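# Three arms shift ball to other cup, reseat frame

## Task

Carry the ball into the cup on the opposite post, and return the frame to its proper spot resting on its supports; afterwards open the grippers and pull the arms away.

## Robot and tools

ROBOTS. Three identical i2rt Big YAM arms, named arm1, arm2 and arm3. Each has six revolute joints, a two-finger gripper and a wrist camera. Two cameras fixed in the room are also available: cam_high and cam_low. Each wrist camera is named arm1_cam_wrist, arm2_cam_wrist or arm3_cam_wrist. With joints 1 and 6 at zero and the hand level and pointing ahead, the wrist camera rides on top of the hand looking toward the fingertips. Reach is roughly 1.0 m from the joint-1 axis.

FEET (scene frame, metres; each foot looks along its own +x): arm1 at x=+1.453 y=+0.001 z=+0.802, quat_wxyz=(+0.014, +0.006, +0.004, -1.000). arm2 at x=-0.723 y=+1.256 z=+0.793, quat_wxyz=(+0.876, -0.005, -0.006, -0.483). arm3 at x=-0.733 y=-1.253 z=+0.780, quat_wxyz=(+0.875, -0.001, +0.002, +0.484).

FRAMES. Every pose lives in a single scene frame whose origin is on the floor with +z up. The hand point sits between the finger pads, about 1 cm short of the tips. The fingers extend along the hand's +z axis and close along its y axis. Reported hand positions can be somewhat wrong, especially far out. hand_target is where the hand would be at the joint targets the drive currently holds; under load the hand may stop short of it.

TOOL move. Arguments are optional keys arm1, arm2, arm3 and cameras. An arm left out receives nothing new (though it may still be pushing toward an older target). Each arm key takes an object with:
- joints: absolute joint targets by name. joint1_rad -2.879 to 2.879 (base yaw, positive counter-clockwise seen from above, 0 points along the foot's +x); joint2_rad 0 to 3.141 (shoulder, 0 = upper arm pointing back, positive raises then swings it forward); joint3_rad 0 to 3.019 (elbow, 0 = folded, positive opens); joint4_rad -1.692 to 1.57 (wrist pitch, positive tips fingers up); joint5_rad -1.57 to 1.57 (sideways swing, positive to the arm's right); joint6_rad -2.094 to 2.094 (roll, positive clockwise viewed from behind the hand); gripper_m 0 to 0.093 (fingertip gap in metres). Done tolerances are ±0.045, ±0.14, ±0.09, ±0.055, ±0.03, ±0.035 rad and ±0.003 m.
- target: one list of seven numbers [x, y, z, qw, qx, qy, qz], an absolute hand pose in metres in the scene frame, in the same form as the printed hand line. The hand travels a straight line from its current hand_target toward it. When target is given, joints may contain only gripper_m; anything else gets the call refused.
- speed: peak speed of that straight path in m/s, 0.002 to 0.5, default 0.25; only allowed together with target. Rotation is capped at twice this value in rad/s.
All motions in a call begin together; all hand paths finish together, paced by the slowest. A path lasts 0.5 to 10 s, and a call at most 15 s. Each control step the path pose is clamped to within 100 mm and 20 degrees of the measured hand, then solved by damped inverse kinematics, favouring position. Expect errors of a centimetre or more, lag, drift and overshoot, particularly near full stretch. Paths do not avoid objects or other arms. Joint moves may swing wide because joints travel at different rates.
cameras: list from arm1_cam_wrist, arm2_cam_wrist, arm3_cam_wrist, cam_high, cam_low or all; omitted or null means all, [] means none. An unknown name or key makes the call invalid; out-of-range numbers get it refused. After a refusal or a stop, later move, wait and finished_scene calls in the same reply are skipped.
Example: {"arm2": {"target": [0.1, 0.9, 1.0, 1, 0, 0, 0], "speed": 0.2, "joints": {"gripper_m": 0.08}}}.

TOOL wait: seconds from 0 to 10, plus optional cameras; commands nothing and returns state and images. TOOL zoom_image: camera name and region [x0, y0, x1, y1] in pixels (origin top-left, at most 504 by 504) of that camera's latest image, which must be in the newest results. TOOL finished_scene: scene number; ends the scene irreversibly, so the goal must hold with the robots released.

RESULTS. Each robot gets state lines: joint_positions, Joint velocities ("within noise" when still), joint torques (drive output including gravity, positive toward larger angle; entries 3 and 4 wrap past ±28 N m), hand, hand_target, joint_status and hand_status. The "move" line lists each arm sent motion, with "done" or its worst status. "off_target": came to rest short and may still push. "time_out": joint unfinished; it keeps a nearby target and keeps pushing; send its reported position to relax it. "joint command not followed" or "pose unreachable": a self/inter-arm collision check withheld the command (gripper still acts); statuses then read "not_followed". on_its_own lists uncommanded behaviour, with "held at" giving a target, not a reading. "as last shown" marks arms not named, their status reading "not commanded". The "pictures" line gives image order; images may be slightly older than the state. MOTOR HOT appears near 85 °C; at 100 °C the arm goes limp for 30 to 60 s (OVER-TEMPERATURE FAULT, keys read "limit_stop_at_motor_heat"; resend targets afterwards).

GRIPPER. Closed on nothing reads 0.000 to 0.003. Gripping a rigid part at full force it reads up to 0.005 narrower (or up to 0.002 wider) than the part. Commanding about 0.005 below the touch reading gives full force (roughly 50 to 64 N per pad); go deeper for small, round or soft items. Release by commanding well above the reading.

CAMERAS. Calibrations (pinhole plus radial, 896x504) are listed per camera; room cameras may have shifted up to about 2.3 degrees and 9 mm, and are most accurate near image centre. Wrist camera poses follow the arm's joint readings.

AVOID. Never let anything leave the work area or hit the floor. Do not squeeze or jam two robots together, and never close one gripper on another robot's fingers; the collision check does not protect fingers, gripper housings or wrist cameras from meeting. Arms keep pushing after contact, so avoid hard pushes, slams, drops, releasing moving parts and long stretched or stalled poses that overheat motors. Loose objects may occasionally get nudged. The scene keeps running while you think, holding the last command. Finish by opening grippers and moving arms clear.

Each tool is called after ">>>" by a JSON object that holds its "api" and its "payload", one argument or row to a line.

## Session

>>> {"api": "move", "payload": {

}}

>>> {"api": "zoom_image", "payload": {
  "camera": "cam_high",
  "region": [370, 200, 570, 350]
}}

>>> {"api": "zoom_image", "payload": {
  "camera": "cam_low",
  "region": [330, 200, 630, 500]
}}

>>> {"api": "zoom_image", "payload": {
  "camera": "arm3_cam_wrist",
  "region": [340, 0, 540, 150]
}}

Scene clock: 0.00 s.
Joint torques (N m): no reading
Motor temperatures (°C): arm1=[31 26 28 24 26 26 24] | arm2=[25 27 25 26 24 22 26] | arm3=[28 27 23 27 25 26 24]
Heat: arm1: hottest joint1_rad 31 °C; arm2: hottest joint2_rad 27 °C; arm3: hottest joint1_rad 28 °C.
Joint velocities: within noise
arm1.joint_positions: joint1_rad=-0.430 joint2_rad=+0.456 joint3_rad=+1.451 joint4_rad=-1.496 joint5_rad=+0.008 joint6_rad=-0.169 gripper_m=+0.09396
arm1.joint_status: not commanded
arm1.hand: x=+1.3223 y=+0.0502 z=+1.3611 quat_wxyz=(+0.151, -0.856, +0.099, +0.484) (m; scene frame)
arm1.hand_target: x=+1.3243 y=+0.0492 z=+1.3709 quat_wxyz=(+0.154, -0.850, +0.098, +0.494) (m; scene frame)
arm1.hand_status: not commanded
arm2.joint_positions: joint1_rad=-0.159 joint2_rad=+0.563 joint3_rad=+1.339 joint4_rad=-1.223 joint5_rad=+0.179 joint6_rad=+0.060 gripper_m=+0.09396
arm2.joint_status: not commanded
arm2.hand: x=-0.6649 y=+1.0411 z=+1.3495 quat_wxyz=(-0.418, -0.522, -0.658, +0.347) (m; scene frame)
arm2.hand_target: x=-0.6663 y=+1.0445 z=+1.3603 quat_wxyz=(-0.427, -0.519, -0.652, +0.352) (m; scene frame)
arm2.hand_status: not commanded
arm3.joint_positions: joint1_rad=+0.085 joint2_rad=+0.453 joint3_rad=+1.334 joint4_rad=-1.235 joint5_rad=+0.195 joint6_rad=+0.111 gripper_m=+0.09396
arm3.joint_status: not commanded
arm3.hand: x=-0.6184 y=-1.1050 z=+1.3466 quat_wxyz=(-0.512, +0.337, -0.747, -0.257) (m; scene frame)
arm3.hand_target: x=-0.6203 y=-1.1087 z=+1.3586 quat_wxyz=(-0.521, +0.333, -0.740, -0.264) (m; scene frame)
arm3.hand_status: not commanded
pictures: arm1_cam_wrist, arm2_cam_wrist, arm3_cam_wrist, cam_high, cam_low
camera_calibration:
arm1_cam_wrist: T_world_to_cam=[[0.328646, 0.927293, 0.179216, -0.727029], [0.883572, -0.234848, -0.40515, -0.602697], [-0.333605, 0.291502, -0.896513, 1.77148], [0, 0, 0, 1]] pos_world=[1.36243, 0.0162388, 1.47426]
arm2_cam_wrist: T_world_to_cam=[[-0.977649, -0.209434, 0.0184212, -0.45841], [-0.189655, 0.840709, -0.507188, -0.309064], [0.0907357, -0.499346, -0.861638, 1.86683], [0, 0, 0, 1]] pos_world=[-0.676167, 1.09602, 1.46022]
arm3_cam_wrist: T_world_to_cam=[[0.770835, -0.636201, -0.0325708, -0.182713], [-0.544462, -0.631415, -0.552156, -0.28753], [0.330717, 0.443355, -0.833104, 1.94245], [0, 0, 0, 1]] pos_world=[-0.658109, -1.15899, 1.45355]

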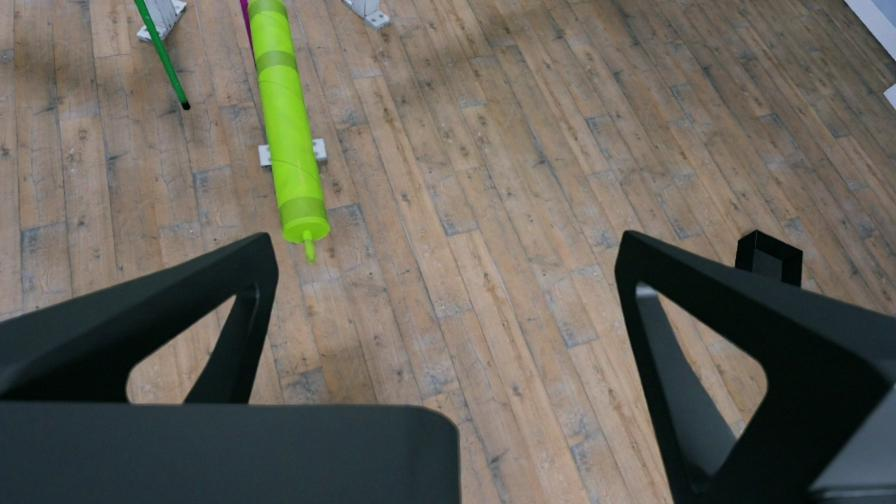

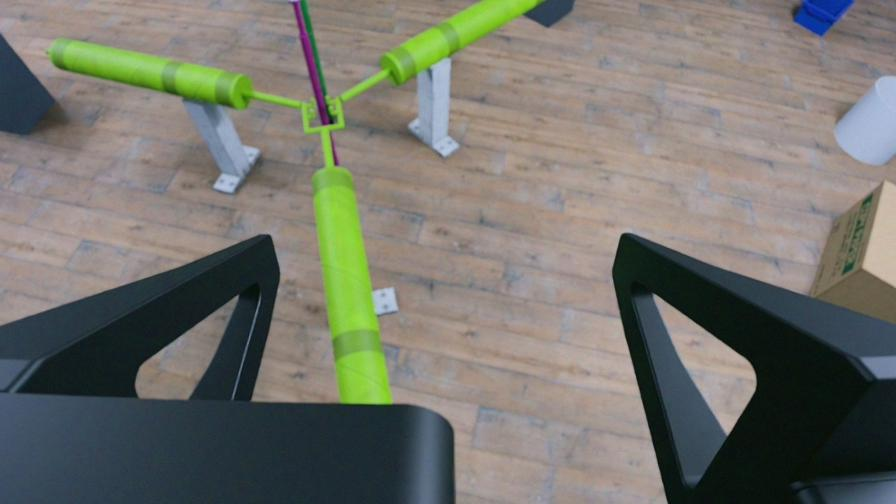

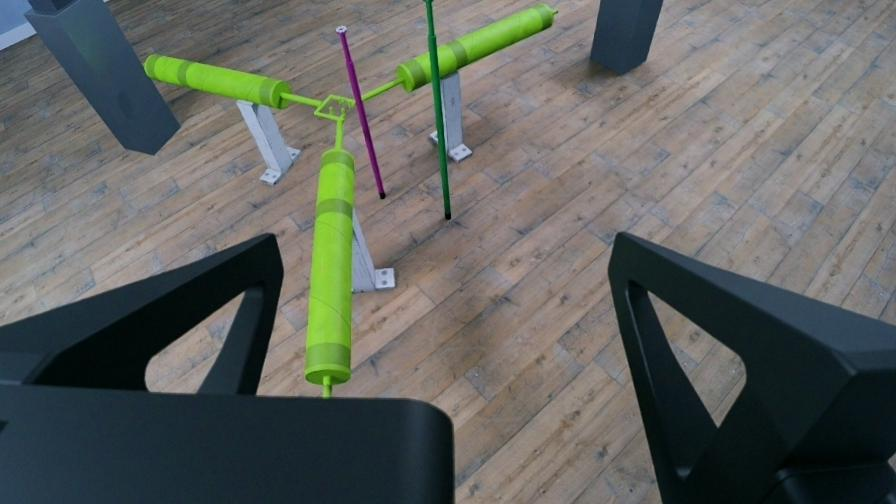

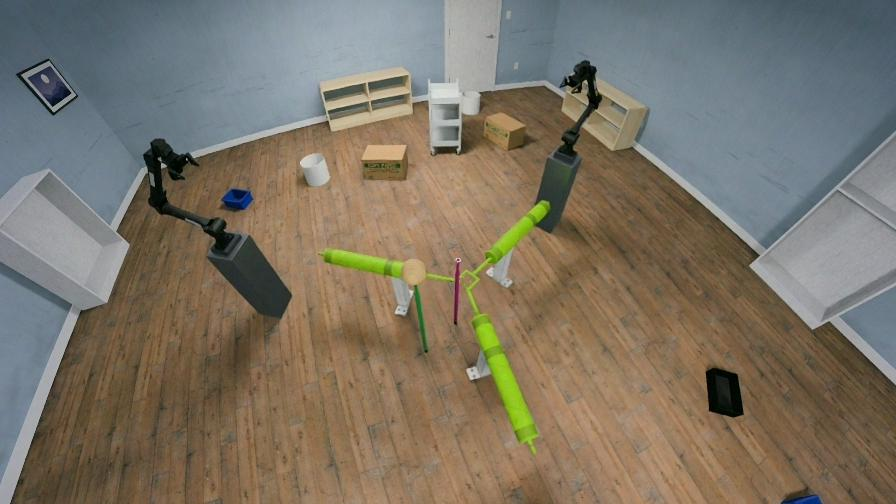

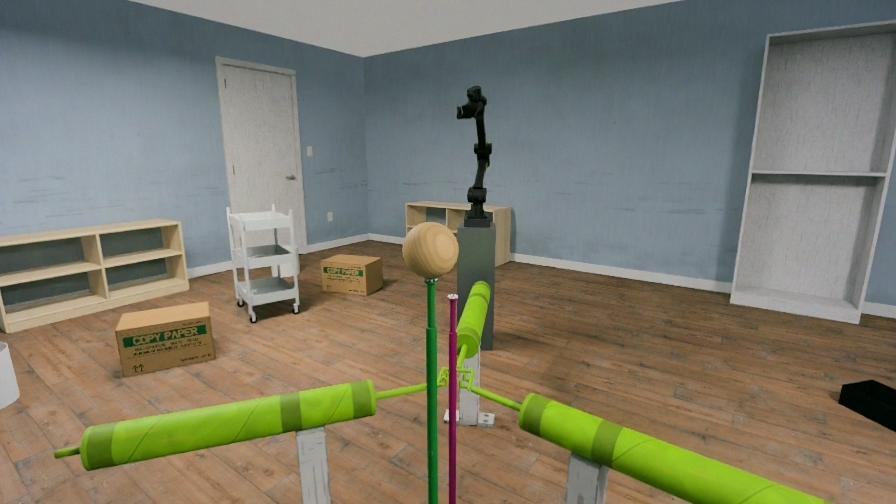

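Scaled by 2.520 from the camera's 896x504 image, which has a finer 1280x720 frame.

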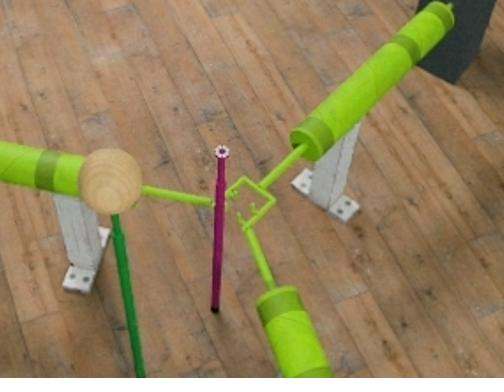

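Scaled by 1.680 from the camera's 896x504 image, which has a finer 1280x720 frame.

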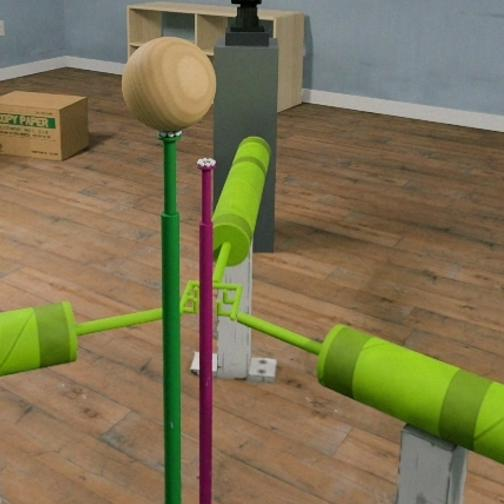

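Scaled by 2.520 from the camera's 896x504 image, which has a finer 1280x720 frame.

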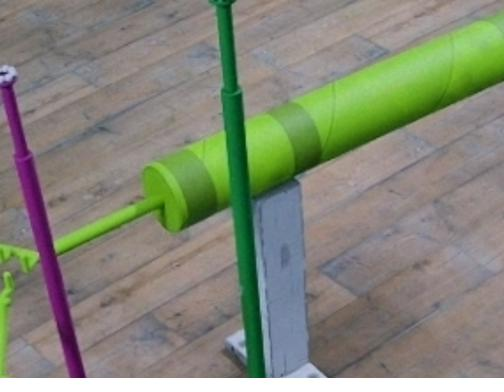

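>>> {"api": "zoom_image", "payload": {
  "camera": "cam_high",
  "region": [445, 260, 495, 295]
}}

>>> {"api": "zoom_image", "payload": {
  "camera": "cam_low",
  "region": [425, 350, 495, 400]
}}

>>> {"api": "zoom_image", "payload": {
  "camera": "arm2_cam_wrist",
  "region": [280, 70, 370, 140]
}}

>>> {"api": "zoom_image", "payload": {
  "camera": "arm3_cam_wrist",
  "region": [300, 75, 380, 135]
}}

>>> {"api": "zoom_image", "payload": {
  "camera": "arm2_cam_wrist",
  "region": [250, 0, 390, 100]
}}

>>> {"api": "zoom_image", "payload": {
  "camera": "cam_high",
  "region": [300, 235, 350, 275]
}}

>>> {"api": "zoom_image", "payload": {
  "camera": "cam_high",
  "region": [500, 410, 560, 460]
}}

>>> {"api": "zoom_image", "payload": {
  "camera": "cam_high",
  "region": [520, 190, 570, 230]
}}

Scaled by 10.080 from the camera's 896x504 image, which has a finer 1280x720 frame.

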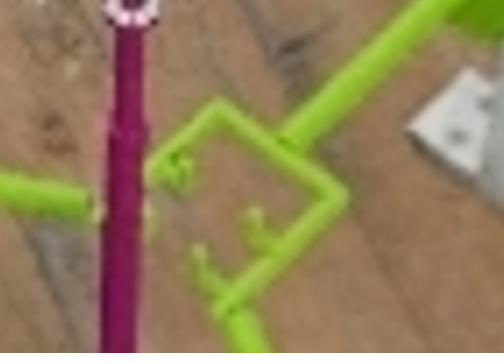

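Scaled by 7.200 from the camera's 896x504 image, which has a finer 1280x720 frame.

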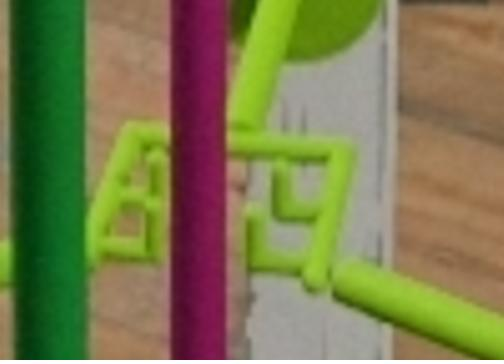

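Scaled by 5.600 from the camera's 896x504 image, which has a finer 1280x720 frame.

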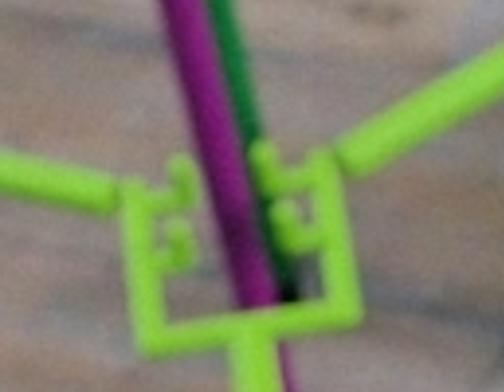

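Scaled by 6.300 from the camera's 896x504 image, which has a finer 1280x720 frame.

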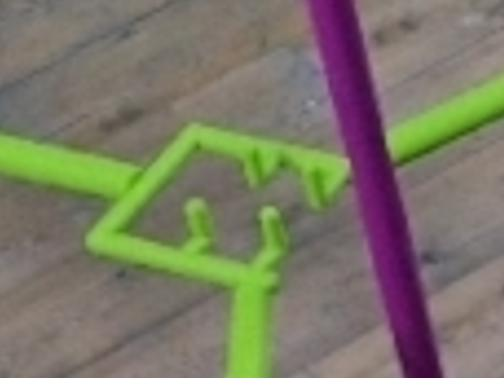

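Scaled by 3.600 from the camera's 896x504 image, which has a finer 1280x720 frame.

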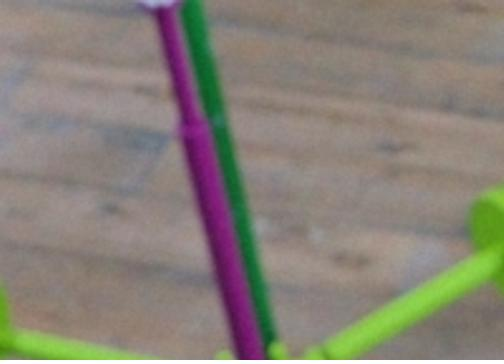

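Scaled by 10.080 from the camera's 896x504 image, which has a finer 1280x720 frame.

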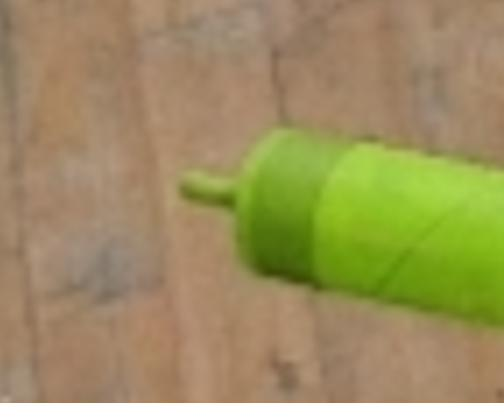

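Scaled by 8.400 from the camera's 896x504 image, which has a finer 1280x720 frame.

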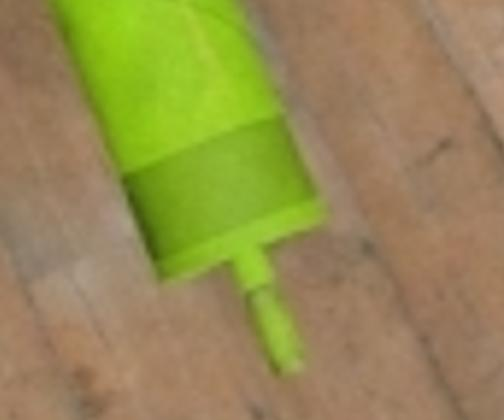

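Scaled by 10.080 from the camera's 896x504 image, which has a finer 1280x720 frame.

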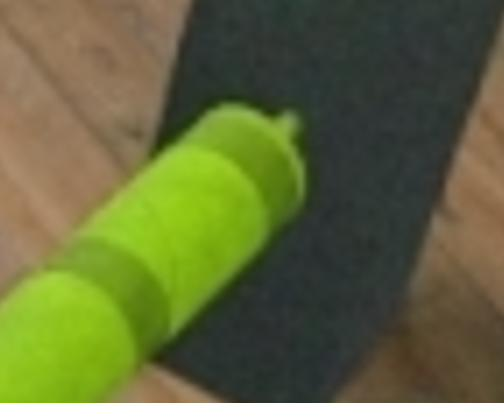

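>>> {"api": "move", "payload": {
  "arm1": {"target":[0.905,0.035,0.65,-0.0057,0.9905,-0.0432,-0.1304],"speed":0.3},
  "arm2": {"target":[-0.54,1.035,0.65,0.0737,0.5331,0.8416,-0.0467],"speed":0.3},
  "arm3": {"target":[-0.695,-0.725,0.65,-0.1155,0.4616,-0.8774,-0.0608],"speed":0.3}
}}

Scene clock: 105.80 s.
Joint torques (N m): arm1=[-2.02 -17.26 6.86 0.57 -0.12 0.05] | arm2=[2.02 -8.12 2.51 0.69 -0.15 0.02] | arm3=[-1.14 -12.92 8.25 0.65 0.12 0.13]
Motor temperatures (°C): arm1=[30 27 35 24 26 25 23] | arm2=[25 27 38 26 24 22 26] | arm3=[28 27 34 27 24 25 24]
Heat: arm1: hottest joint3_rad 35 °C; arm2: hottest joint3_rad 38 °C; arm3: hottest joint3_rad 34 °C.
move: arm1 off_target; arm2 done; arm3 off_target
Joint velocities: within noise
arm1.joint_positions: joint1_rad=-0.075 joint2_rad=+2.135 joint3_rad=+1.091 joint4_rad=-0.280 joint5_rad=+0.002 joint6_rad=+0.043 gripper_m=+0.09396
arm1.joint_status: not commanded
arm1.hand: x=+0.9211 y=+0.0275 z=+0.6416 quat_wxyz=(+0.006, -0.992, +0.044, +0.118) (m; scene frame)
arm1.hand_target: x=+0.9054 y=+0.0350 z=+0.6503 quat_wxyz=(+0.006, -0.990, +0.043, +0.131) (m; scene frame)
arm1.hand_status: off_target (0.020 m and 1.4 deg from the pose sent, 0.825 m and 47.2 deg at the start)
arm2.joint_positions: joint1_rad=+0.150 joint2_rad=+1.837 joint3_rad=+0.411 joint4_rad=+0.002 joint5_rad=+0.045 joint6_rad=+0.273 gripper_m=+0.09396
arm2.joint_status: not commanded
arm2.hand: x=-0.5468 y=+1.0384 z=+0.6544 quat_wxyz=(-0.070, -0.536, -0.840, +0.047) (m; scene frame)
arm2.hand_target: x=-0.5401 y=+1.0353 z=+0.6502 quat_wxyz=(-0.074, -0.533, -0.842, +0.047) (m; scene frame)
arm2.hand_status: done (0.009 m and 0.5 deg from the pose sent, 0.711 m and 57.0 deg at the start)
arm3.joint_positions: joint1_rad=+0.543 joint2_rad=+2.060 joint3_rad=+1.054 joint4_rad=-0.356 joint5_rad=+0.146 joint6_rad=+0.550 gripper_m=+0.09396
arm3.joint_status: not commanded
arm3.hand: x=-0.6997 y=-0.7389 z=+0.6496 quat_wxyz=(-0.113, +0.471, -0.873, -0.054) (m; scene frame)
arm3.hand_target: x=-0.6949 y=-0.7255 z=+0.6502 quat_wxyz=(-0.115, +0.462, -0.877, -0.061) (m; scene frame)
arm3.hand_status: off_target (0.015 m and 1.4 deg from the pose sent, 0.797 m and 55.3 deg at the start)
pictures: arm1_cam_wrist, arm2_cam_wrist, arm3_cam_wrist, cam_high, cam_low
camera_calibration:
arm1_cam_wrist: T_world_to_cam=[[0.0861438, 0.995997, 0.0238551, -0.123941], [0.918145, -0.0886602, 0.386197, -1.0887], [0.386766, -0.011366, -0.922108, 0.360481], [0, 0, 0, 1]] pos_world=[0.870836, 0.0310179, 0.75581]
arm2_cam_wrist: T_world_to_cam=[[-0.908306, -0.418238, 0.00748545, -0.0688437], [-0.374368, 0.820754, 0.431523, -1.33153], [-0.186623, 0.389153, -0.902071, 0.208011], [0, 0, 0, 1]] pos_world=[-0.522193, 0.983117, 0.762742]
arm3_cam_wrist: T_world_to_cam=[[0.838542, -0.544743, 0.0101075, 0.177433], [-0.508326, -0.775538, 0.374361, -1.16857], [-0.196092, -0.319055, -0.927228, 0.355473], [0, 0, 0, 1]] pos_world=[-0.673094, -0.696199, 0.765278]

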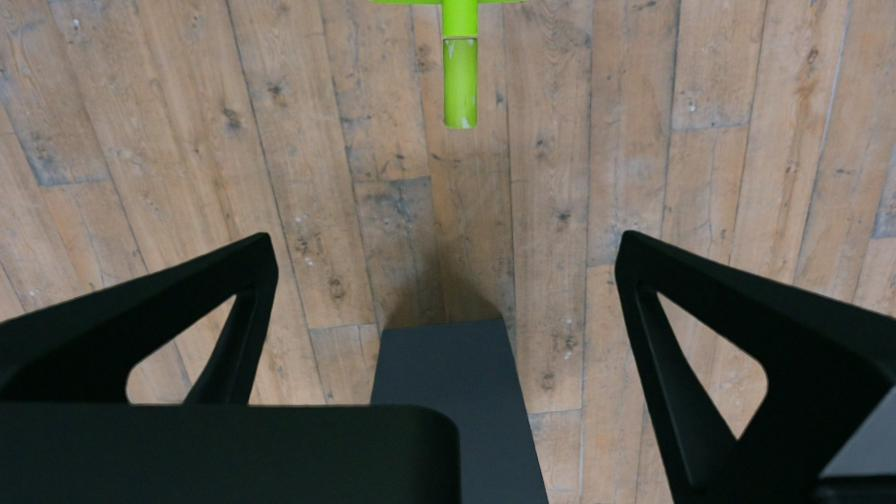

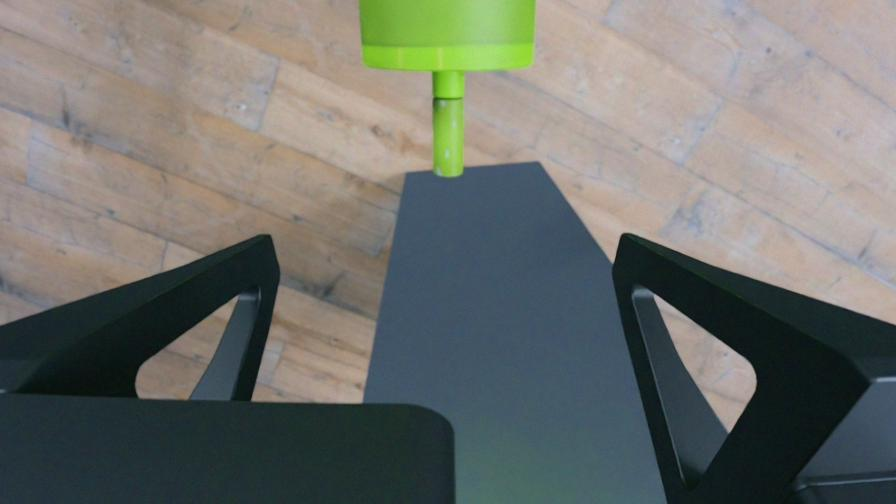

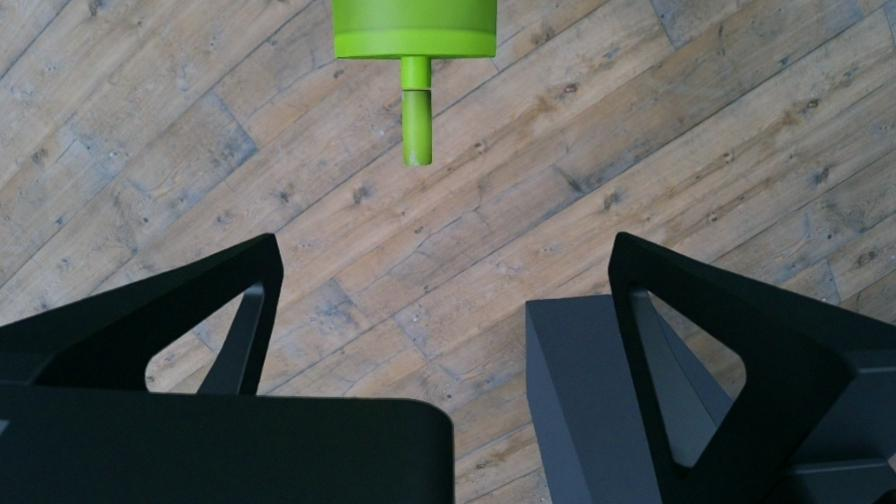

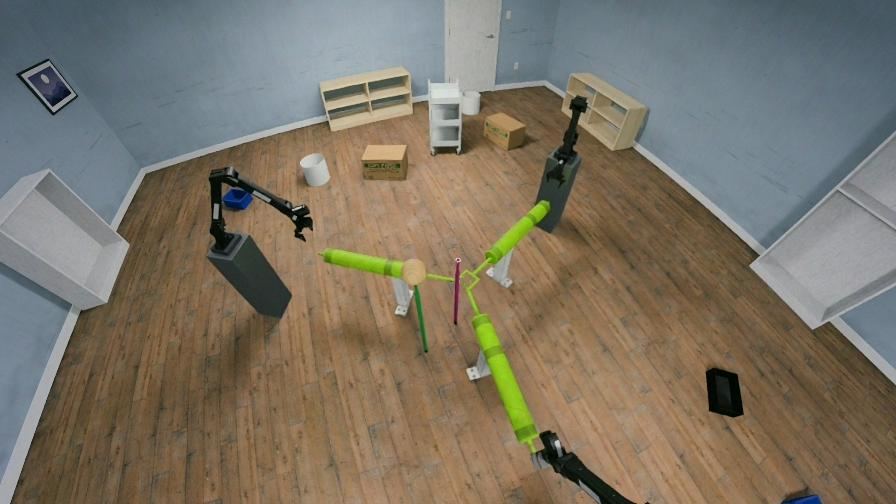

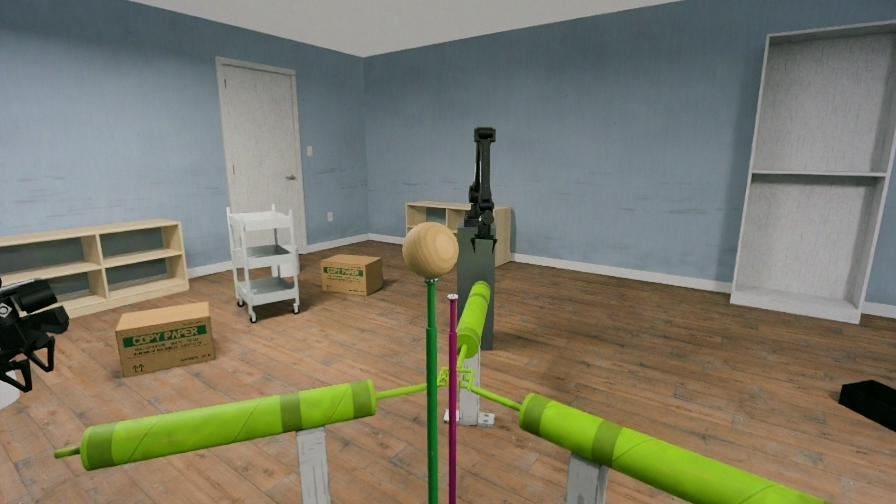

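>>> {"api": "move", "payload": {
  "arm1": {"target":[0.873,0.052,0.545,-0.0057,0.9905,-0.0432,-0.1304],"speed":0.2},
  "arm2": {"target":[-0.545,1.037,0.535,0.0737,0.5331,0.8416,-0.0467],"speed":0.2},
  "arm3": {"target":[-0.702,-0.704,0.535,-0.1155,0.4616,-0.8774,-0.0608],"speed":0.2}
}}

Scene clock: 116.10 s.
Joint torques (N m): arm1=[-2.02 -18.84 5.68 1.31 -0.13 0.05] | arm2=[1.32 -10.4 -1.11 0.75 -0.15 -0.05] | arm3=[0.44 -14.56 6.42 1.28 0.26 0.13]
Motor temperatures (°C): arm1=[30 28 34 24 26 25 23] | arm2=[25 27 35 26 24 22 26] | arm3=[28 27 33 27 24 25 24]
Heat: arm1: hottest joint3_rad 34 °C; arm2: hottest joint3_rad 35 °C; arm3: hottest joint3_rad 33 °C.
move: arm1 off_target; arm2 done; arm3 off_target
Joint velocities: within noise
arm1.joint_positions: joint1_rad=-0.102 joint2_rad=+2.420 joint3_rad=+1.275 joint4_rad=-0.193 joint5_rad=-0.005 joint6_rad=+0.018 gripper_m=+0.09396
arm1.joint_status: not commanded
arm1.hand: x=+0.8916 y=+0.0442 z=+0.5381 quat_wxyz=(+0.006, -0.993, +0.045, +0.111) (m; scene frame)
arm1.hand_target: x=+0.8734 y=+0.0521 z=+0.5456 quat_wxyz=(+0.006, -0.990, +0.043, +0.131) (m; scene frame)
arm1.hand_status: off_target (0.021 m and 2.3 deg from the pose sent, 0.111 m and 1.4 deg at the start)
arm2.joint_positions: joint1_rad=+0.150 joint2_rad=+2.333 joint3_rad=+0.522 joint4_rad=+0.396 joint5_rad=+0.044 joint6_rad=+0.273 gripper_m=+0.09396
arm2.joint_status: not commanded
arm2.hand: x=-0.5449 y=+1.0354 z=+0.5412 quat_wxyz=(-0.075, -0.535, -0.840, +0.048) (m; scene frame)
arm2.hand_target: x=-0.5450 y=+1.0370 z=+0.5351 quat_wxyz=(-0.074, -0.533, -0.842, +0.047) (m; scene frame)
arm2.hand_status: done (0.006 m and 0.4 deg from the pose sent, 0.120 m and 0.5 deg at the start)
arm3.joint_positions: joint1_rad=+0.543 joint2_rad=+2.357 joint3_rad=+1.193 joint4_rad=-0.209 joint5_rad=+0.146 joint6_rad=+0.565 gripper_m=+0.09396
arm3.joint_status: not commanded
arm3.hand: x=-0.6997 y=-0.7175 z=+0.5377 quat_wxyz=(-0.110, +0.465, -0.877, -0.050) (m; scene frame)
arm3.hand_target: x=-0.7020 y=-0.7044 z=+0.5354 quat_wxyz=(-0.115, +0.462, -0.877, -0.061) (m; scene frame)
arm3.hand_status: off_target (0.014 m and 1.5 deg from the pose sent, 0.120 m and 1.4 deg at the start)
pictures: arm1_cam_wrist, arm2_cam_wrist, arm3_cam_wrist, cam_high, cam_low
camera_calibration:
arm1_cam_wrist: T_world_to_cam=[[0.0876672, 0.995872, 0.0235088, -0.136752], [0.912329, -0.0897436, 0.399501, -1.02207], [0.399962, -0.0135754, -0.916431, 0.261876], [0, 0, 0, 1]] pos_world=[0.839712, 0.0480186, 0.651525]
arm2_cam_wrist: T_world_to_cam=[[-0.908301, -0.418294, 0.00434346, -0.0657268], [-0.377133, 0.823326, 0.424151, -1.27977], [-0.180996, 0.383619, -0.905581, 0.11799], [0, 0, 0, 1]] pos_world=[-0.520988, 0.980912, 0.649951]
arm3_cam_wrist: T_world_to_cam=[[0.831062, -0.556029, 0.0129574, 0.175354], [-0.517713, -0.764859, 0.383359, -1.11386], [-0.203248, -0.325303, -0.923508, 0.247032], [0, 0, 0, 1]] pos_world=[-0.672178, -0.67408, 0.652871]

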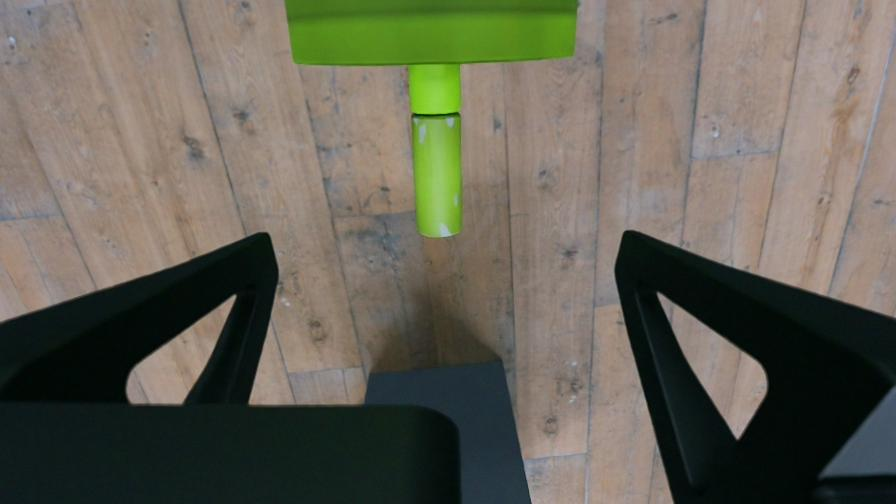

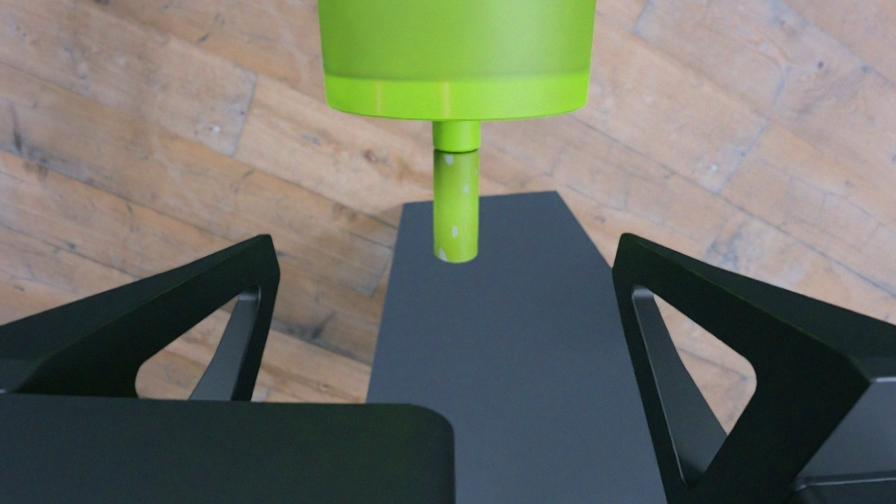

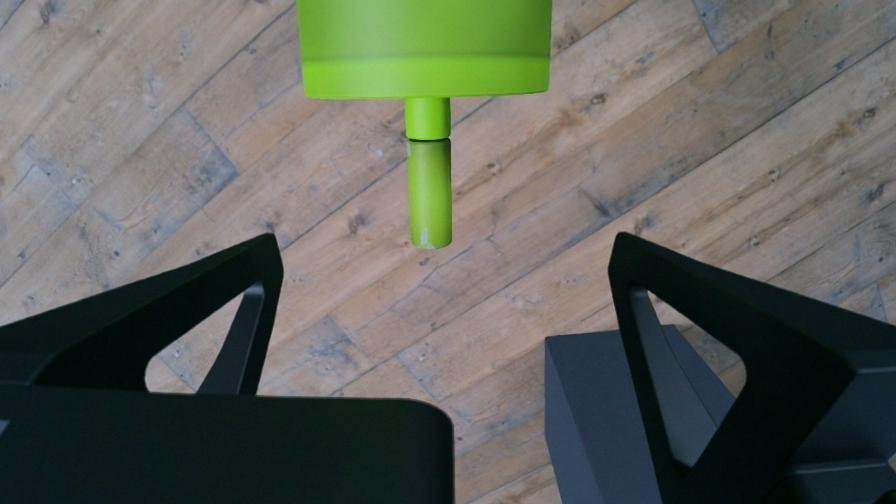

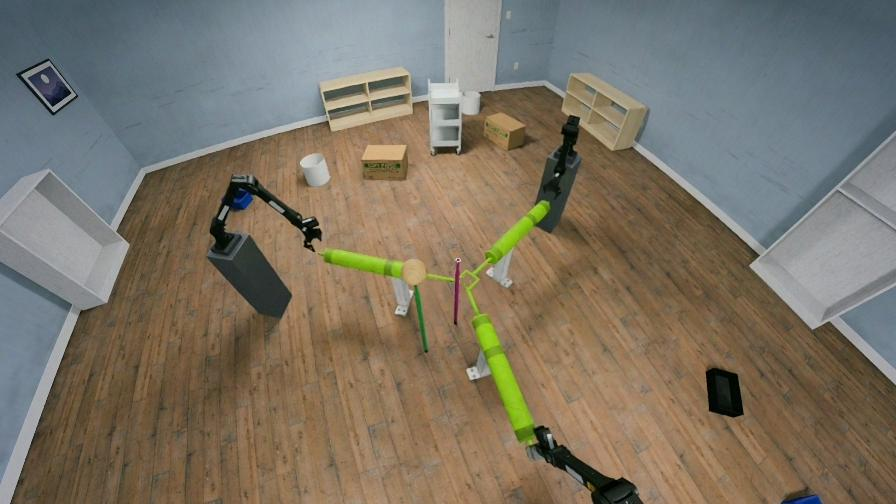

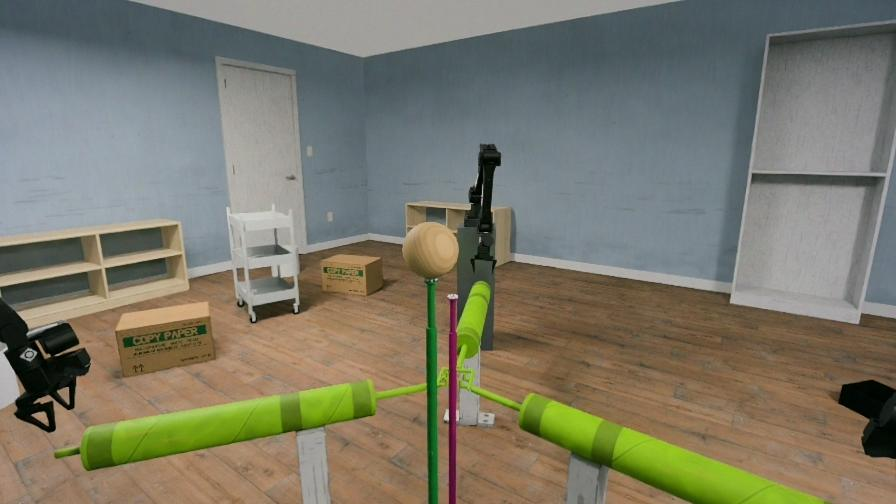

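>>> {"api": "move", "payload": {
  "arm1": {"target":[0.872,0.052,0.444,-0.0057,0.9905,-0.0432,-0.1304],"speed":0.15},
  "arm2": {"target":[-0.555,1.049,0.435,0.0737,0.5331,0.8416,-0.0467],"speed":0.15},
  "arm3": {"target":[-0.713,-0.709,0.435,-0.1155,0.4616,-0.8774,-0.0608],"speed":0.15}
}}

Scene clock: 128.80 s.
Joint torques (N m): arm1=[-1.85 -20.42 4.57 1.32 -0.11 0.07] | arm2=[1.61 -11.05 -2.59 0.73 -0.13 -0.02] | arm3=[0.67 -15.09 4.96 1.29 0.33 0.13]
Motor temperatures (°C): arm1=[30 31 33 24 26 25 23] | arm2=[25 28 33 26 24 22 26] | arm3=[28 29 32 27 24 25 24]
Heat: arm1: hottest joint3_rad 33 °C; arm2: hottest joint3_rad 33 °C; arm3: hottest joint3_rad 32 °C.
move: arm1 off_target; arm2 done; arm3 off_target
Joint velocities: within noise
arm1.joint_positions: joint1_rad=-0.102 joint2_rad=+2.665 joint3_rad=+1.420 joint4_rad=-0.089 joint5_rad=-0.005 joint6_rad=+0.018 gripper_m=+0.09396
arm1.joint_status: not commanded
arm1.hand: x=+0.8886 y=+0.0454 z=+0.4388 quat_wxyz=(+0.006, -0.993, +0.044, +0.113) (m; scene frame)
arm1.hand_target: x=+0.8724 y=+0.0521 z=+0.4444 quat_wxyz=(+0.006, -0.991, +0.043, +0.130) (m; scene frame)
arm1.hand_status: off_target (0.019 m and 2.0 deg from the pose sent, 0.096 m and 2.3 deg at the start)
arm2.joint_positions: joint1_rad=+0.150 joint2_rad=+2.701 joint3_rad=+0.678 joint4_rad=+0.606 joint5_rad=+0.044 joint6_rad=+0.273 gripper_m=+0.09396
arm2.joint_status: not commanded
arm2.hand: x=-0.5548 y=+1.0461 z=+0.4415 quat_wxyz=(-0.073, -0.535, -0.840, +0.048) (m; scene frame)
arm2.hand_target: x=-0.5552 y=+1.0492 z=+0.4352 quat_wxyz=(-0.073, -0.533, -0.842, +0.047) (m; scene frame)
arm2.hand_status: done (0.007 m and 0.3 deg from the pose sent, 0.108 m and 0.4 deg at the start)
arm3.joint_positions: joint1_rad=+0.561 joint2_rad=+2.599 joint3_rad=+1.311 joint4_rad=-0.082 joint5_rad=+0.150 joint6_rad=+0.585 gripper_m=+0.09396
arm3.joint_status: not commanded
arm3.hand: x=-0.7089 y=-0.7178 z=+0.4399 quat_wxyz=(-0.111, +0.464, -0.878, -0.052) (m; scene frame)
arm3.hand_target: x=-0.7130 y=-0.7094 z=+0.4352 quat_wxyz=(-0.115, +0.462, -0.877, -0.061) (m; scene frame)
arm3.hand_status: off_target (0.011 m and 1.1 deg from the pose sent, 0.104 m and 1.5 deg at the start)
pictures: arm1_cam_wrist, arm2_cam_wrist, arm3_cam_wrist, cam_high, cam_low
camera_calibration:
arm1_cam_wrist: T_world_to_cam=[[0.0873953, 0.995896, 0.0235198, -0.13507], [0.914057, -0.0895556, 0.395574, -0.9793], [0.396057, -0.0130729, -0.918133, 0.176291], [0, 0, 0, 1]] pos_world=[0.837119, 0.0491183, 0.552421]
arm2_cam_wrist: T_world_to_cam=[[-0.908264, -0.418366, 0.00508701, -0.0700727], [-0.376448, 0.822447, 0.426459, -1.2497], [-0.1826, 0.385423, -0.904492, 0.0186261], [0, 0, 0, 1]] pos_world=[-0.530689, 0.991314, 0.550148]
arm3_cam_wrist: T_world_to_cam=[[0.829348, -0.558661, 0.00895657, 0.182724], [-0.519702, -0.765428, 0.379514, -1.08143], [-0.205164, -0.319404, -0.925143, 0.158348], [0, 0, 0, 1]] pos_world=[-0.681074, -0.675096, 0.555274]

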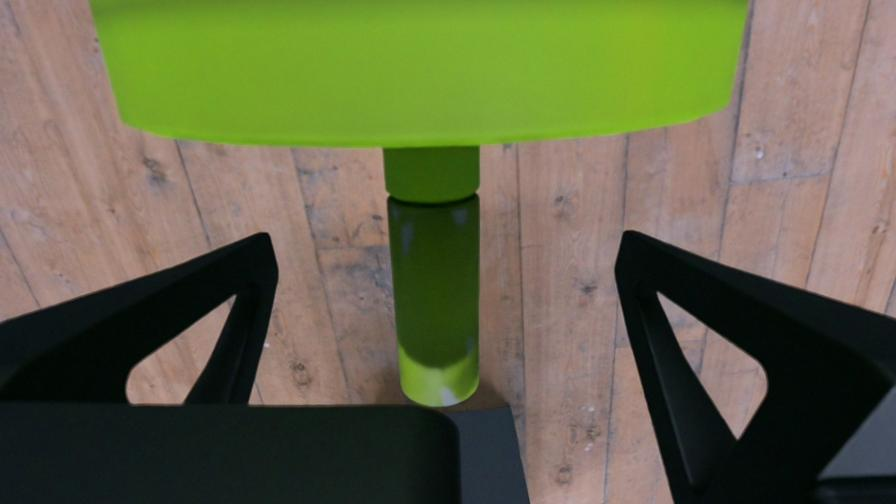

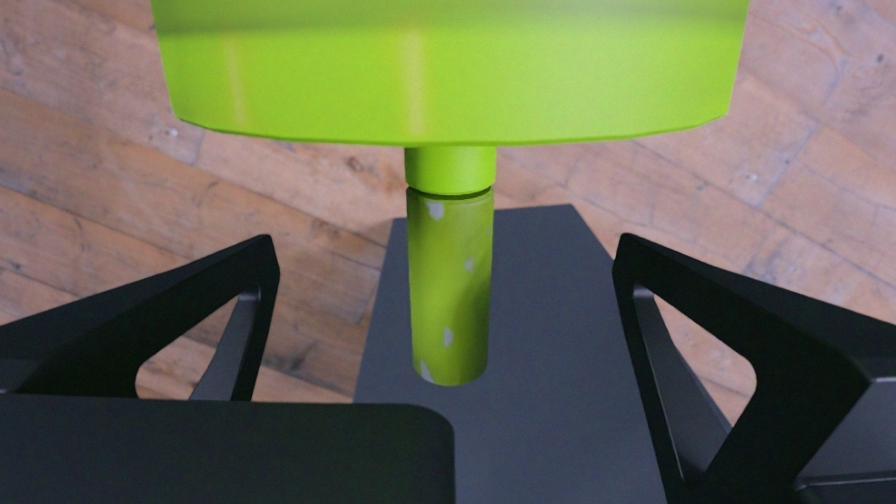

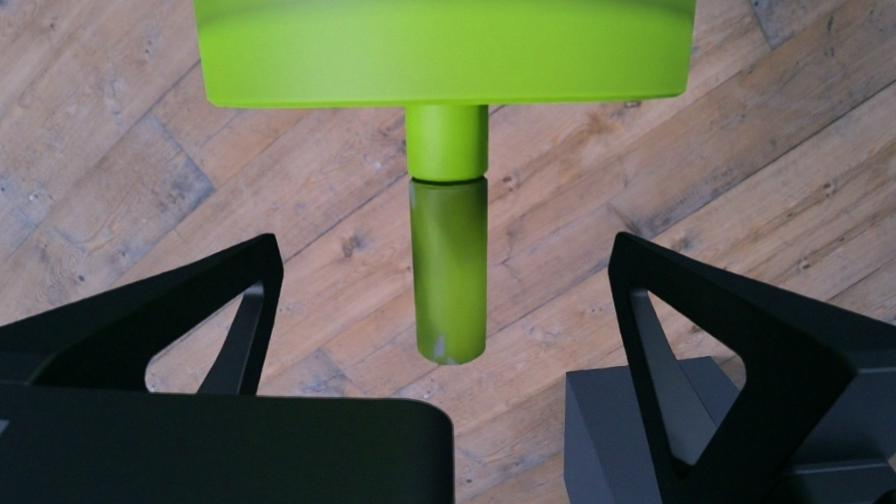

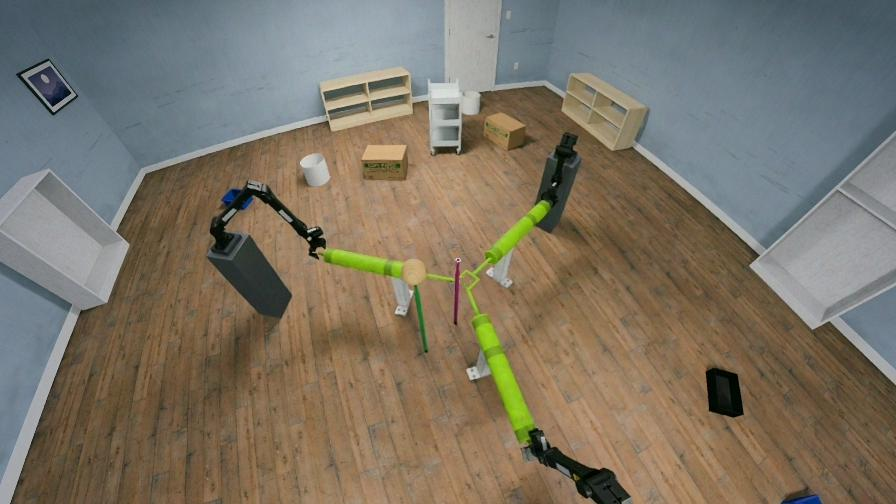

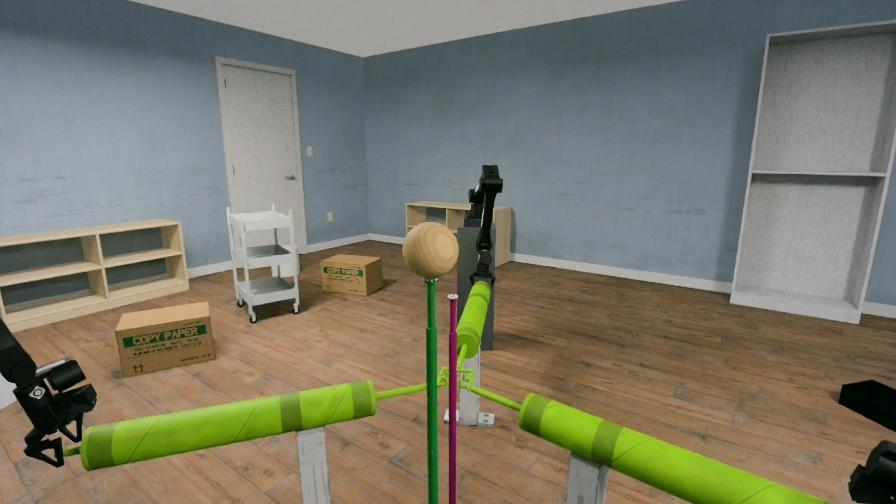

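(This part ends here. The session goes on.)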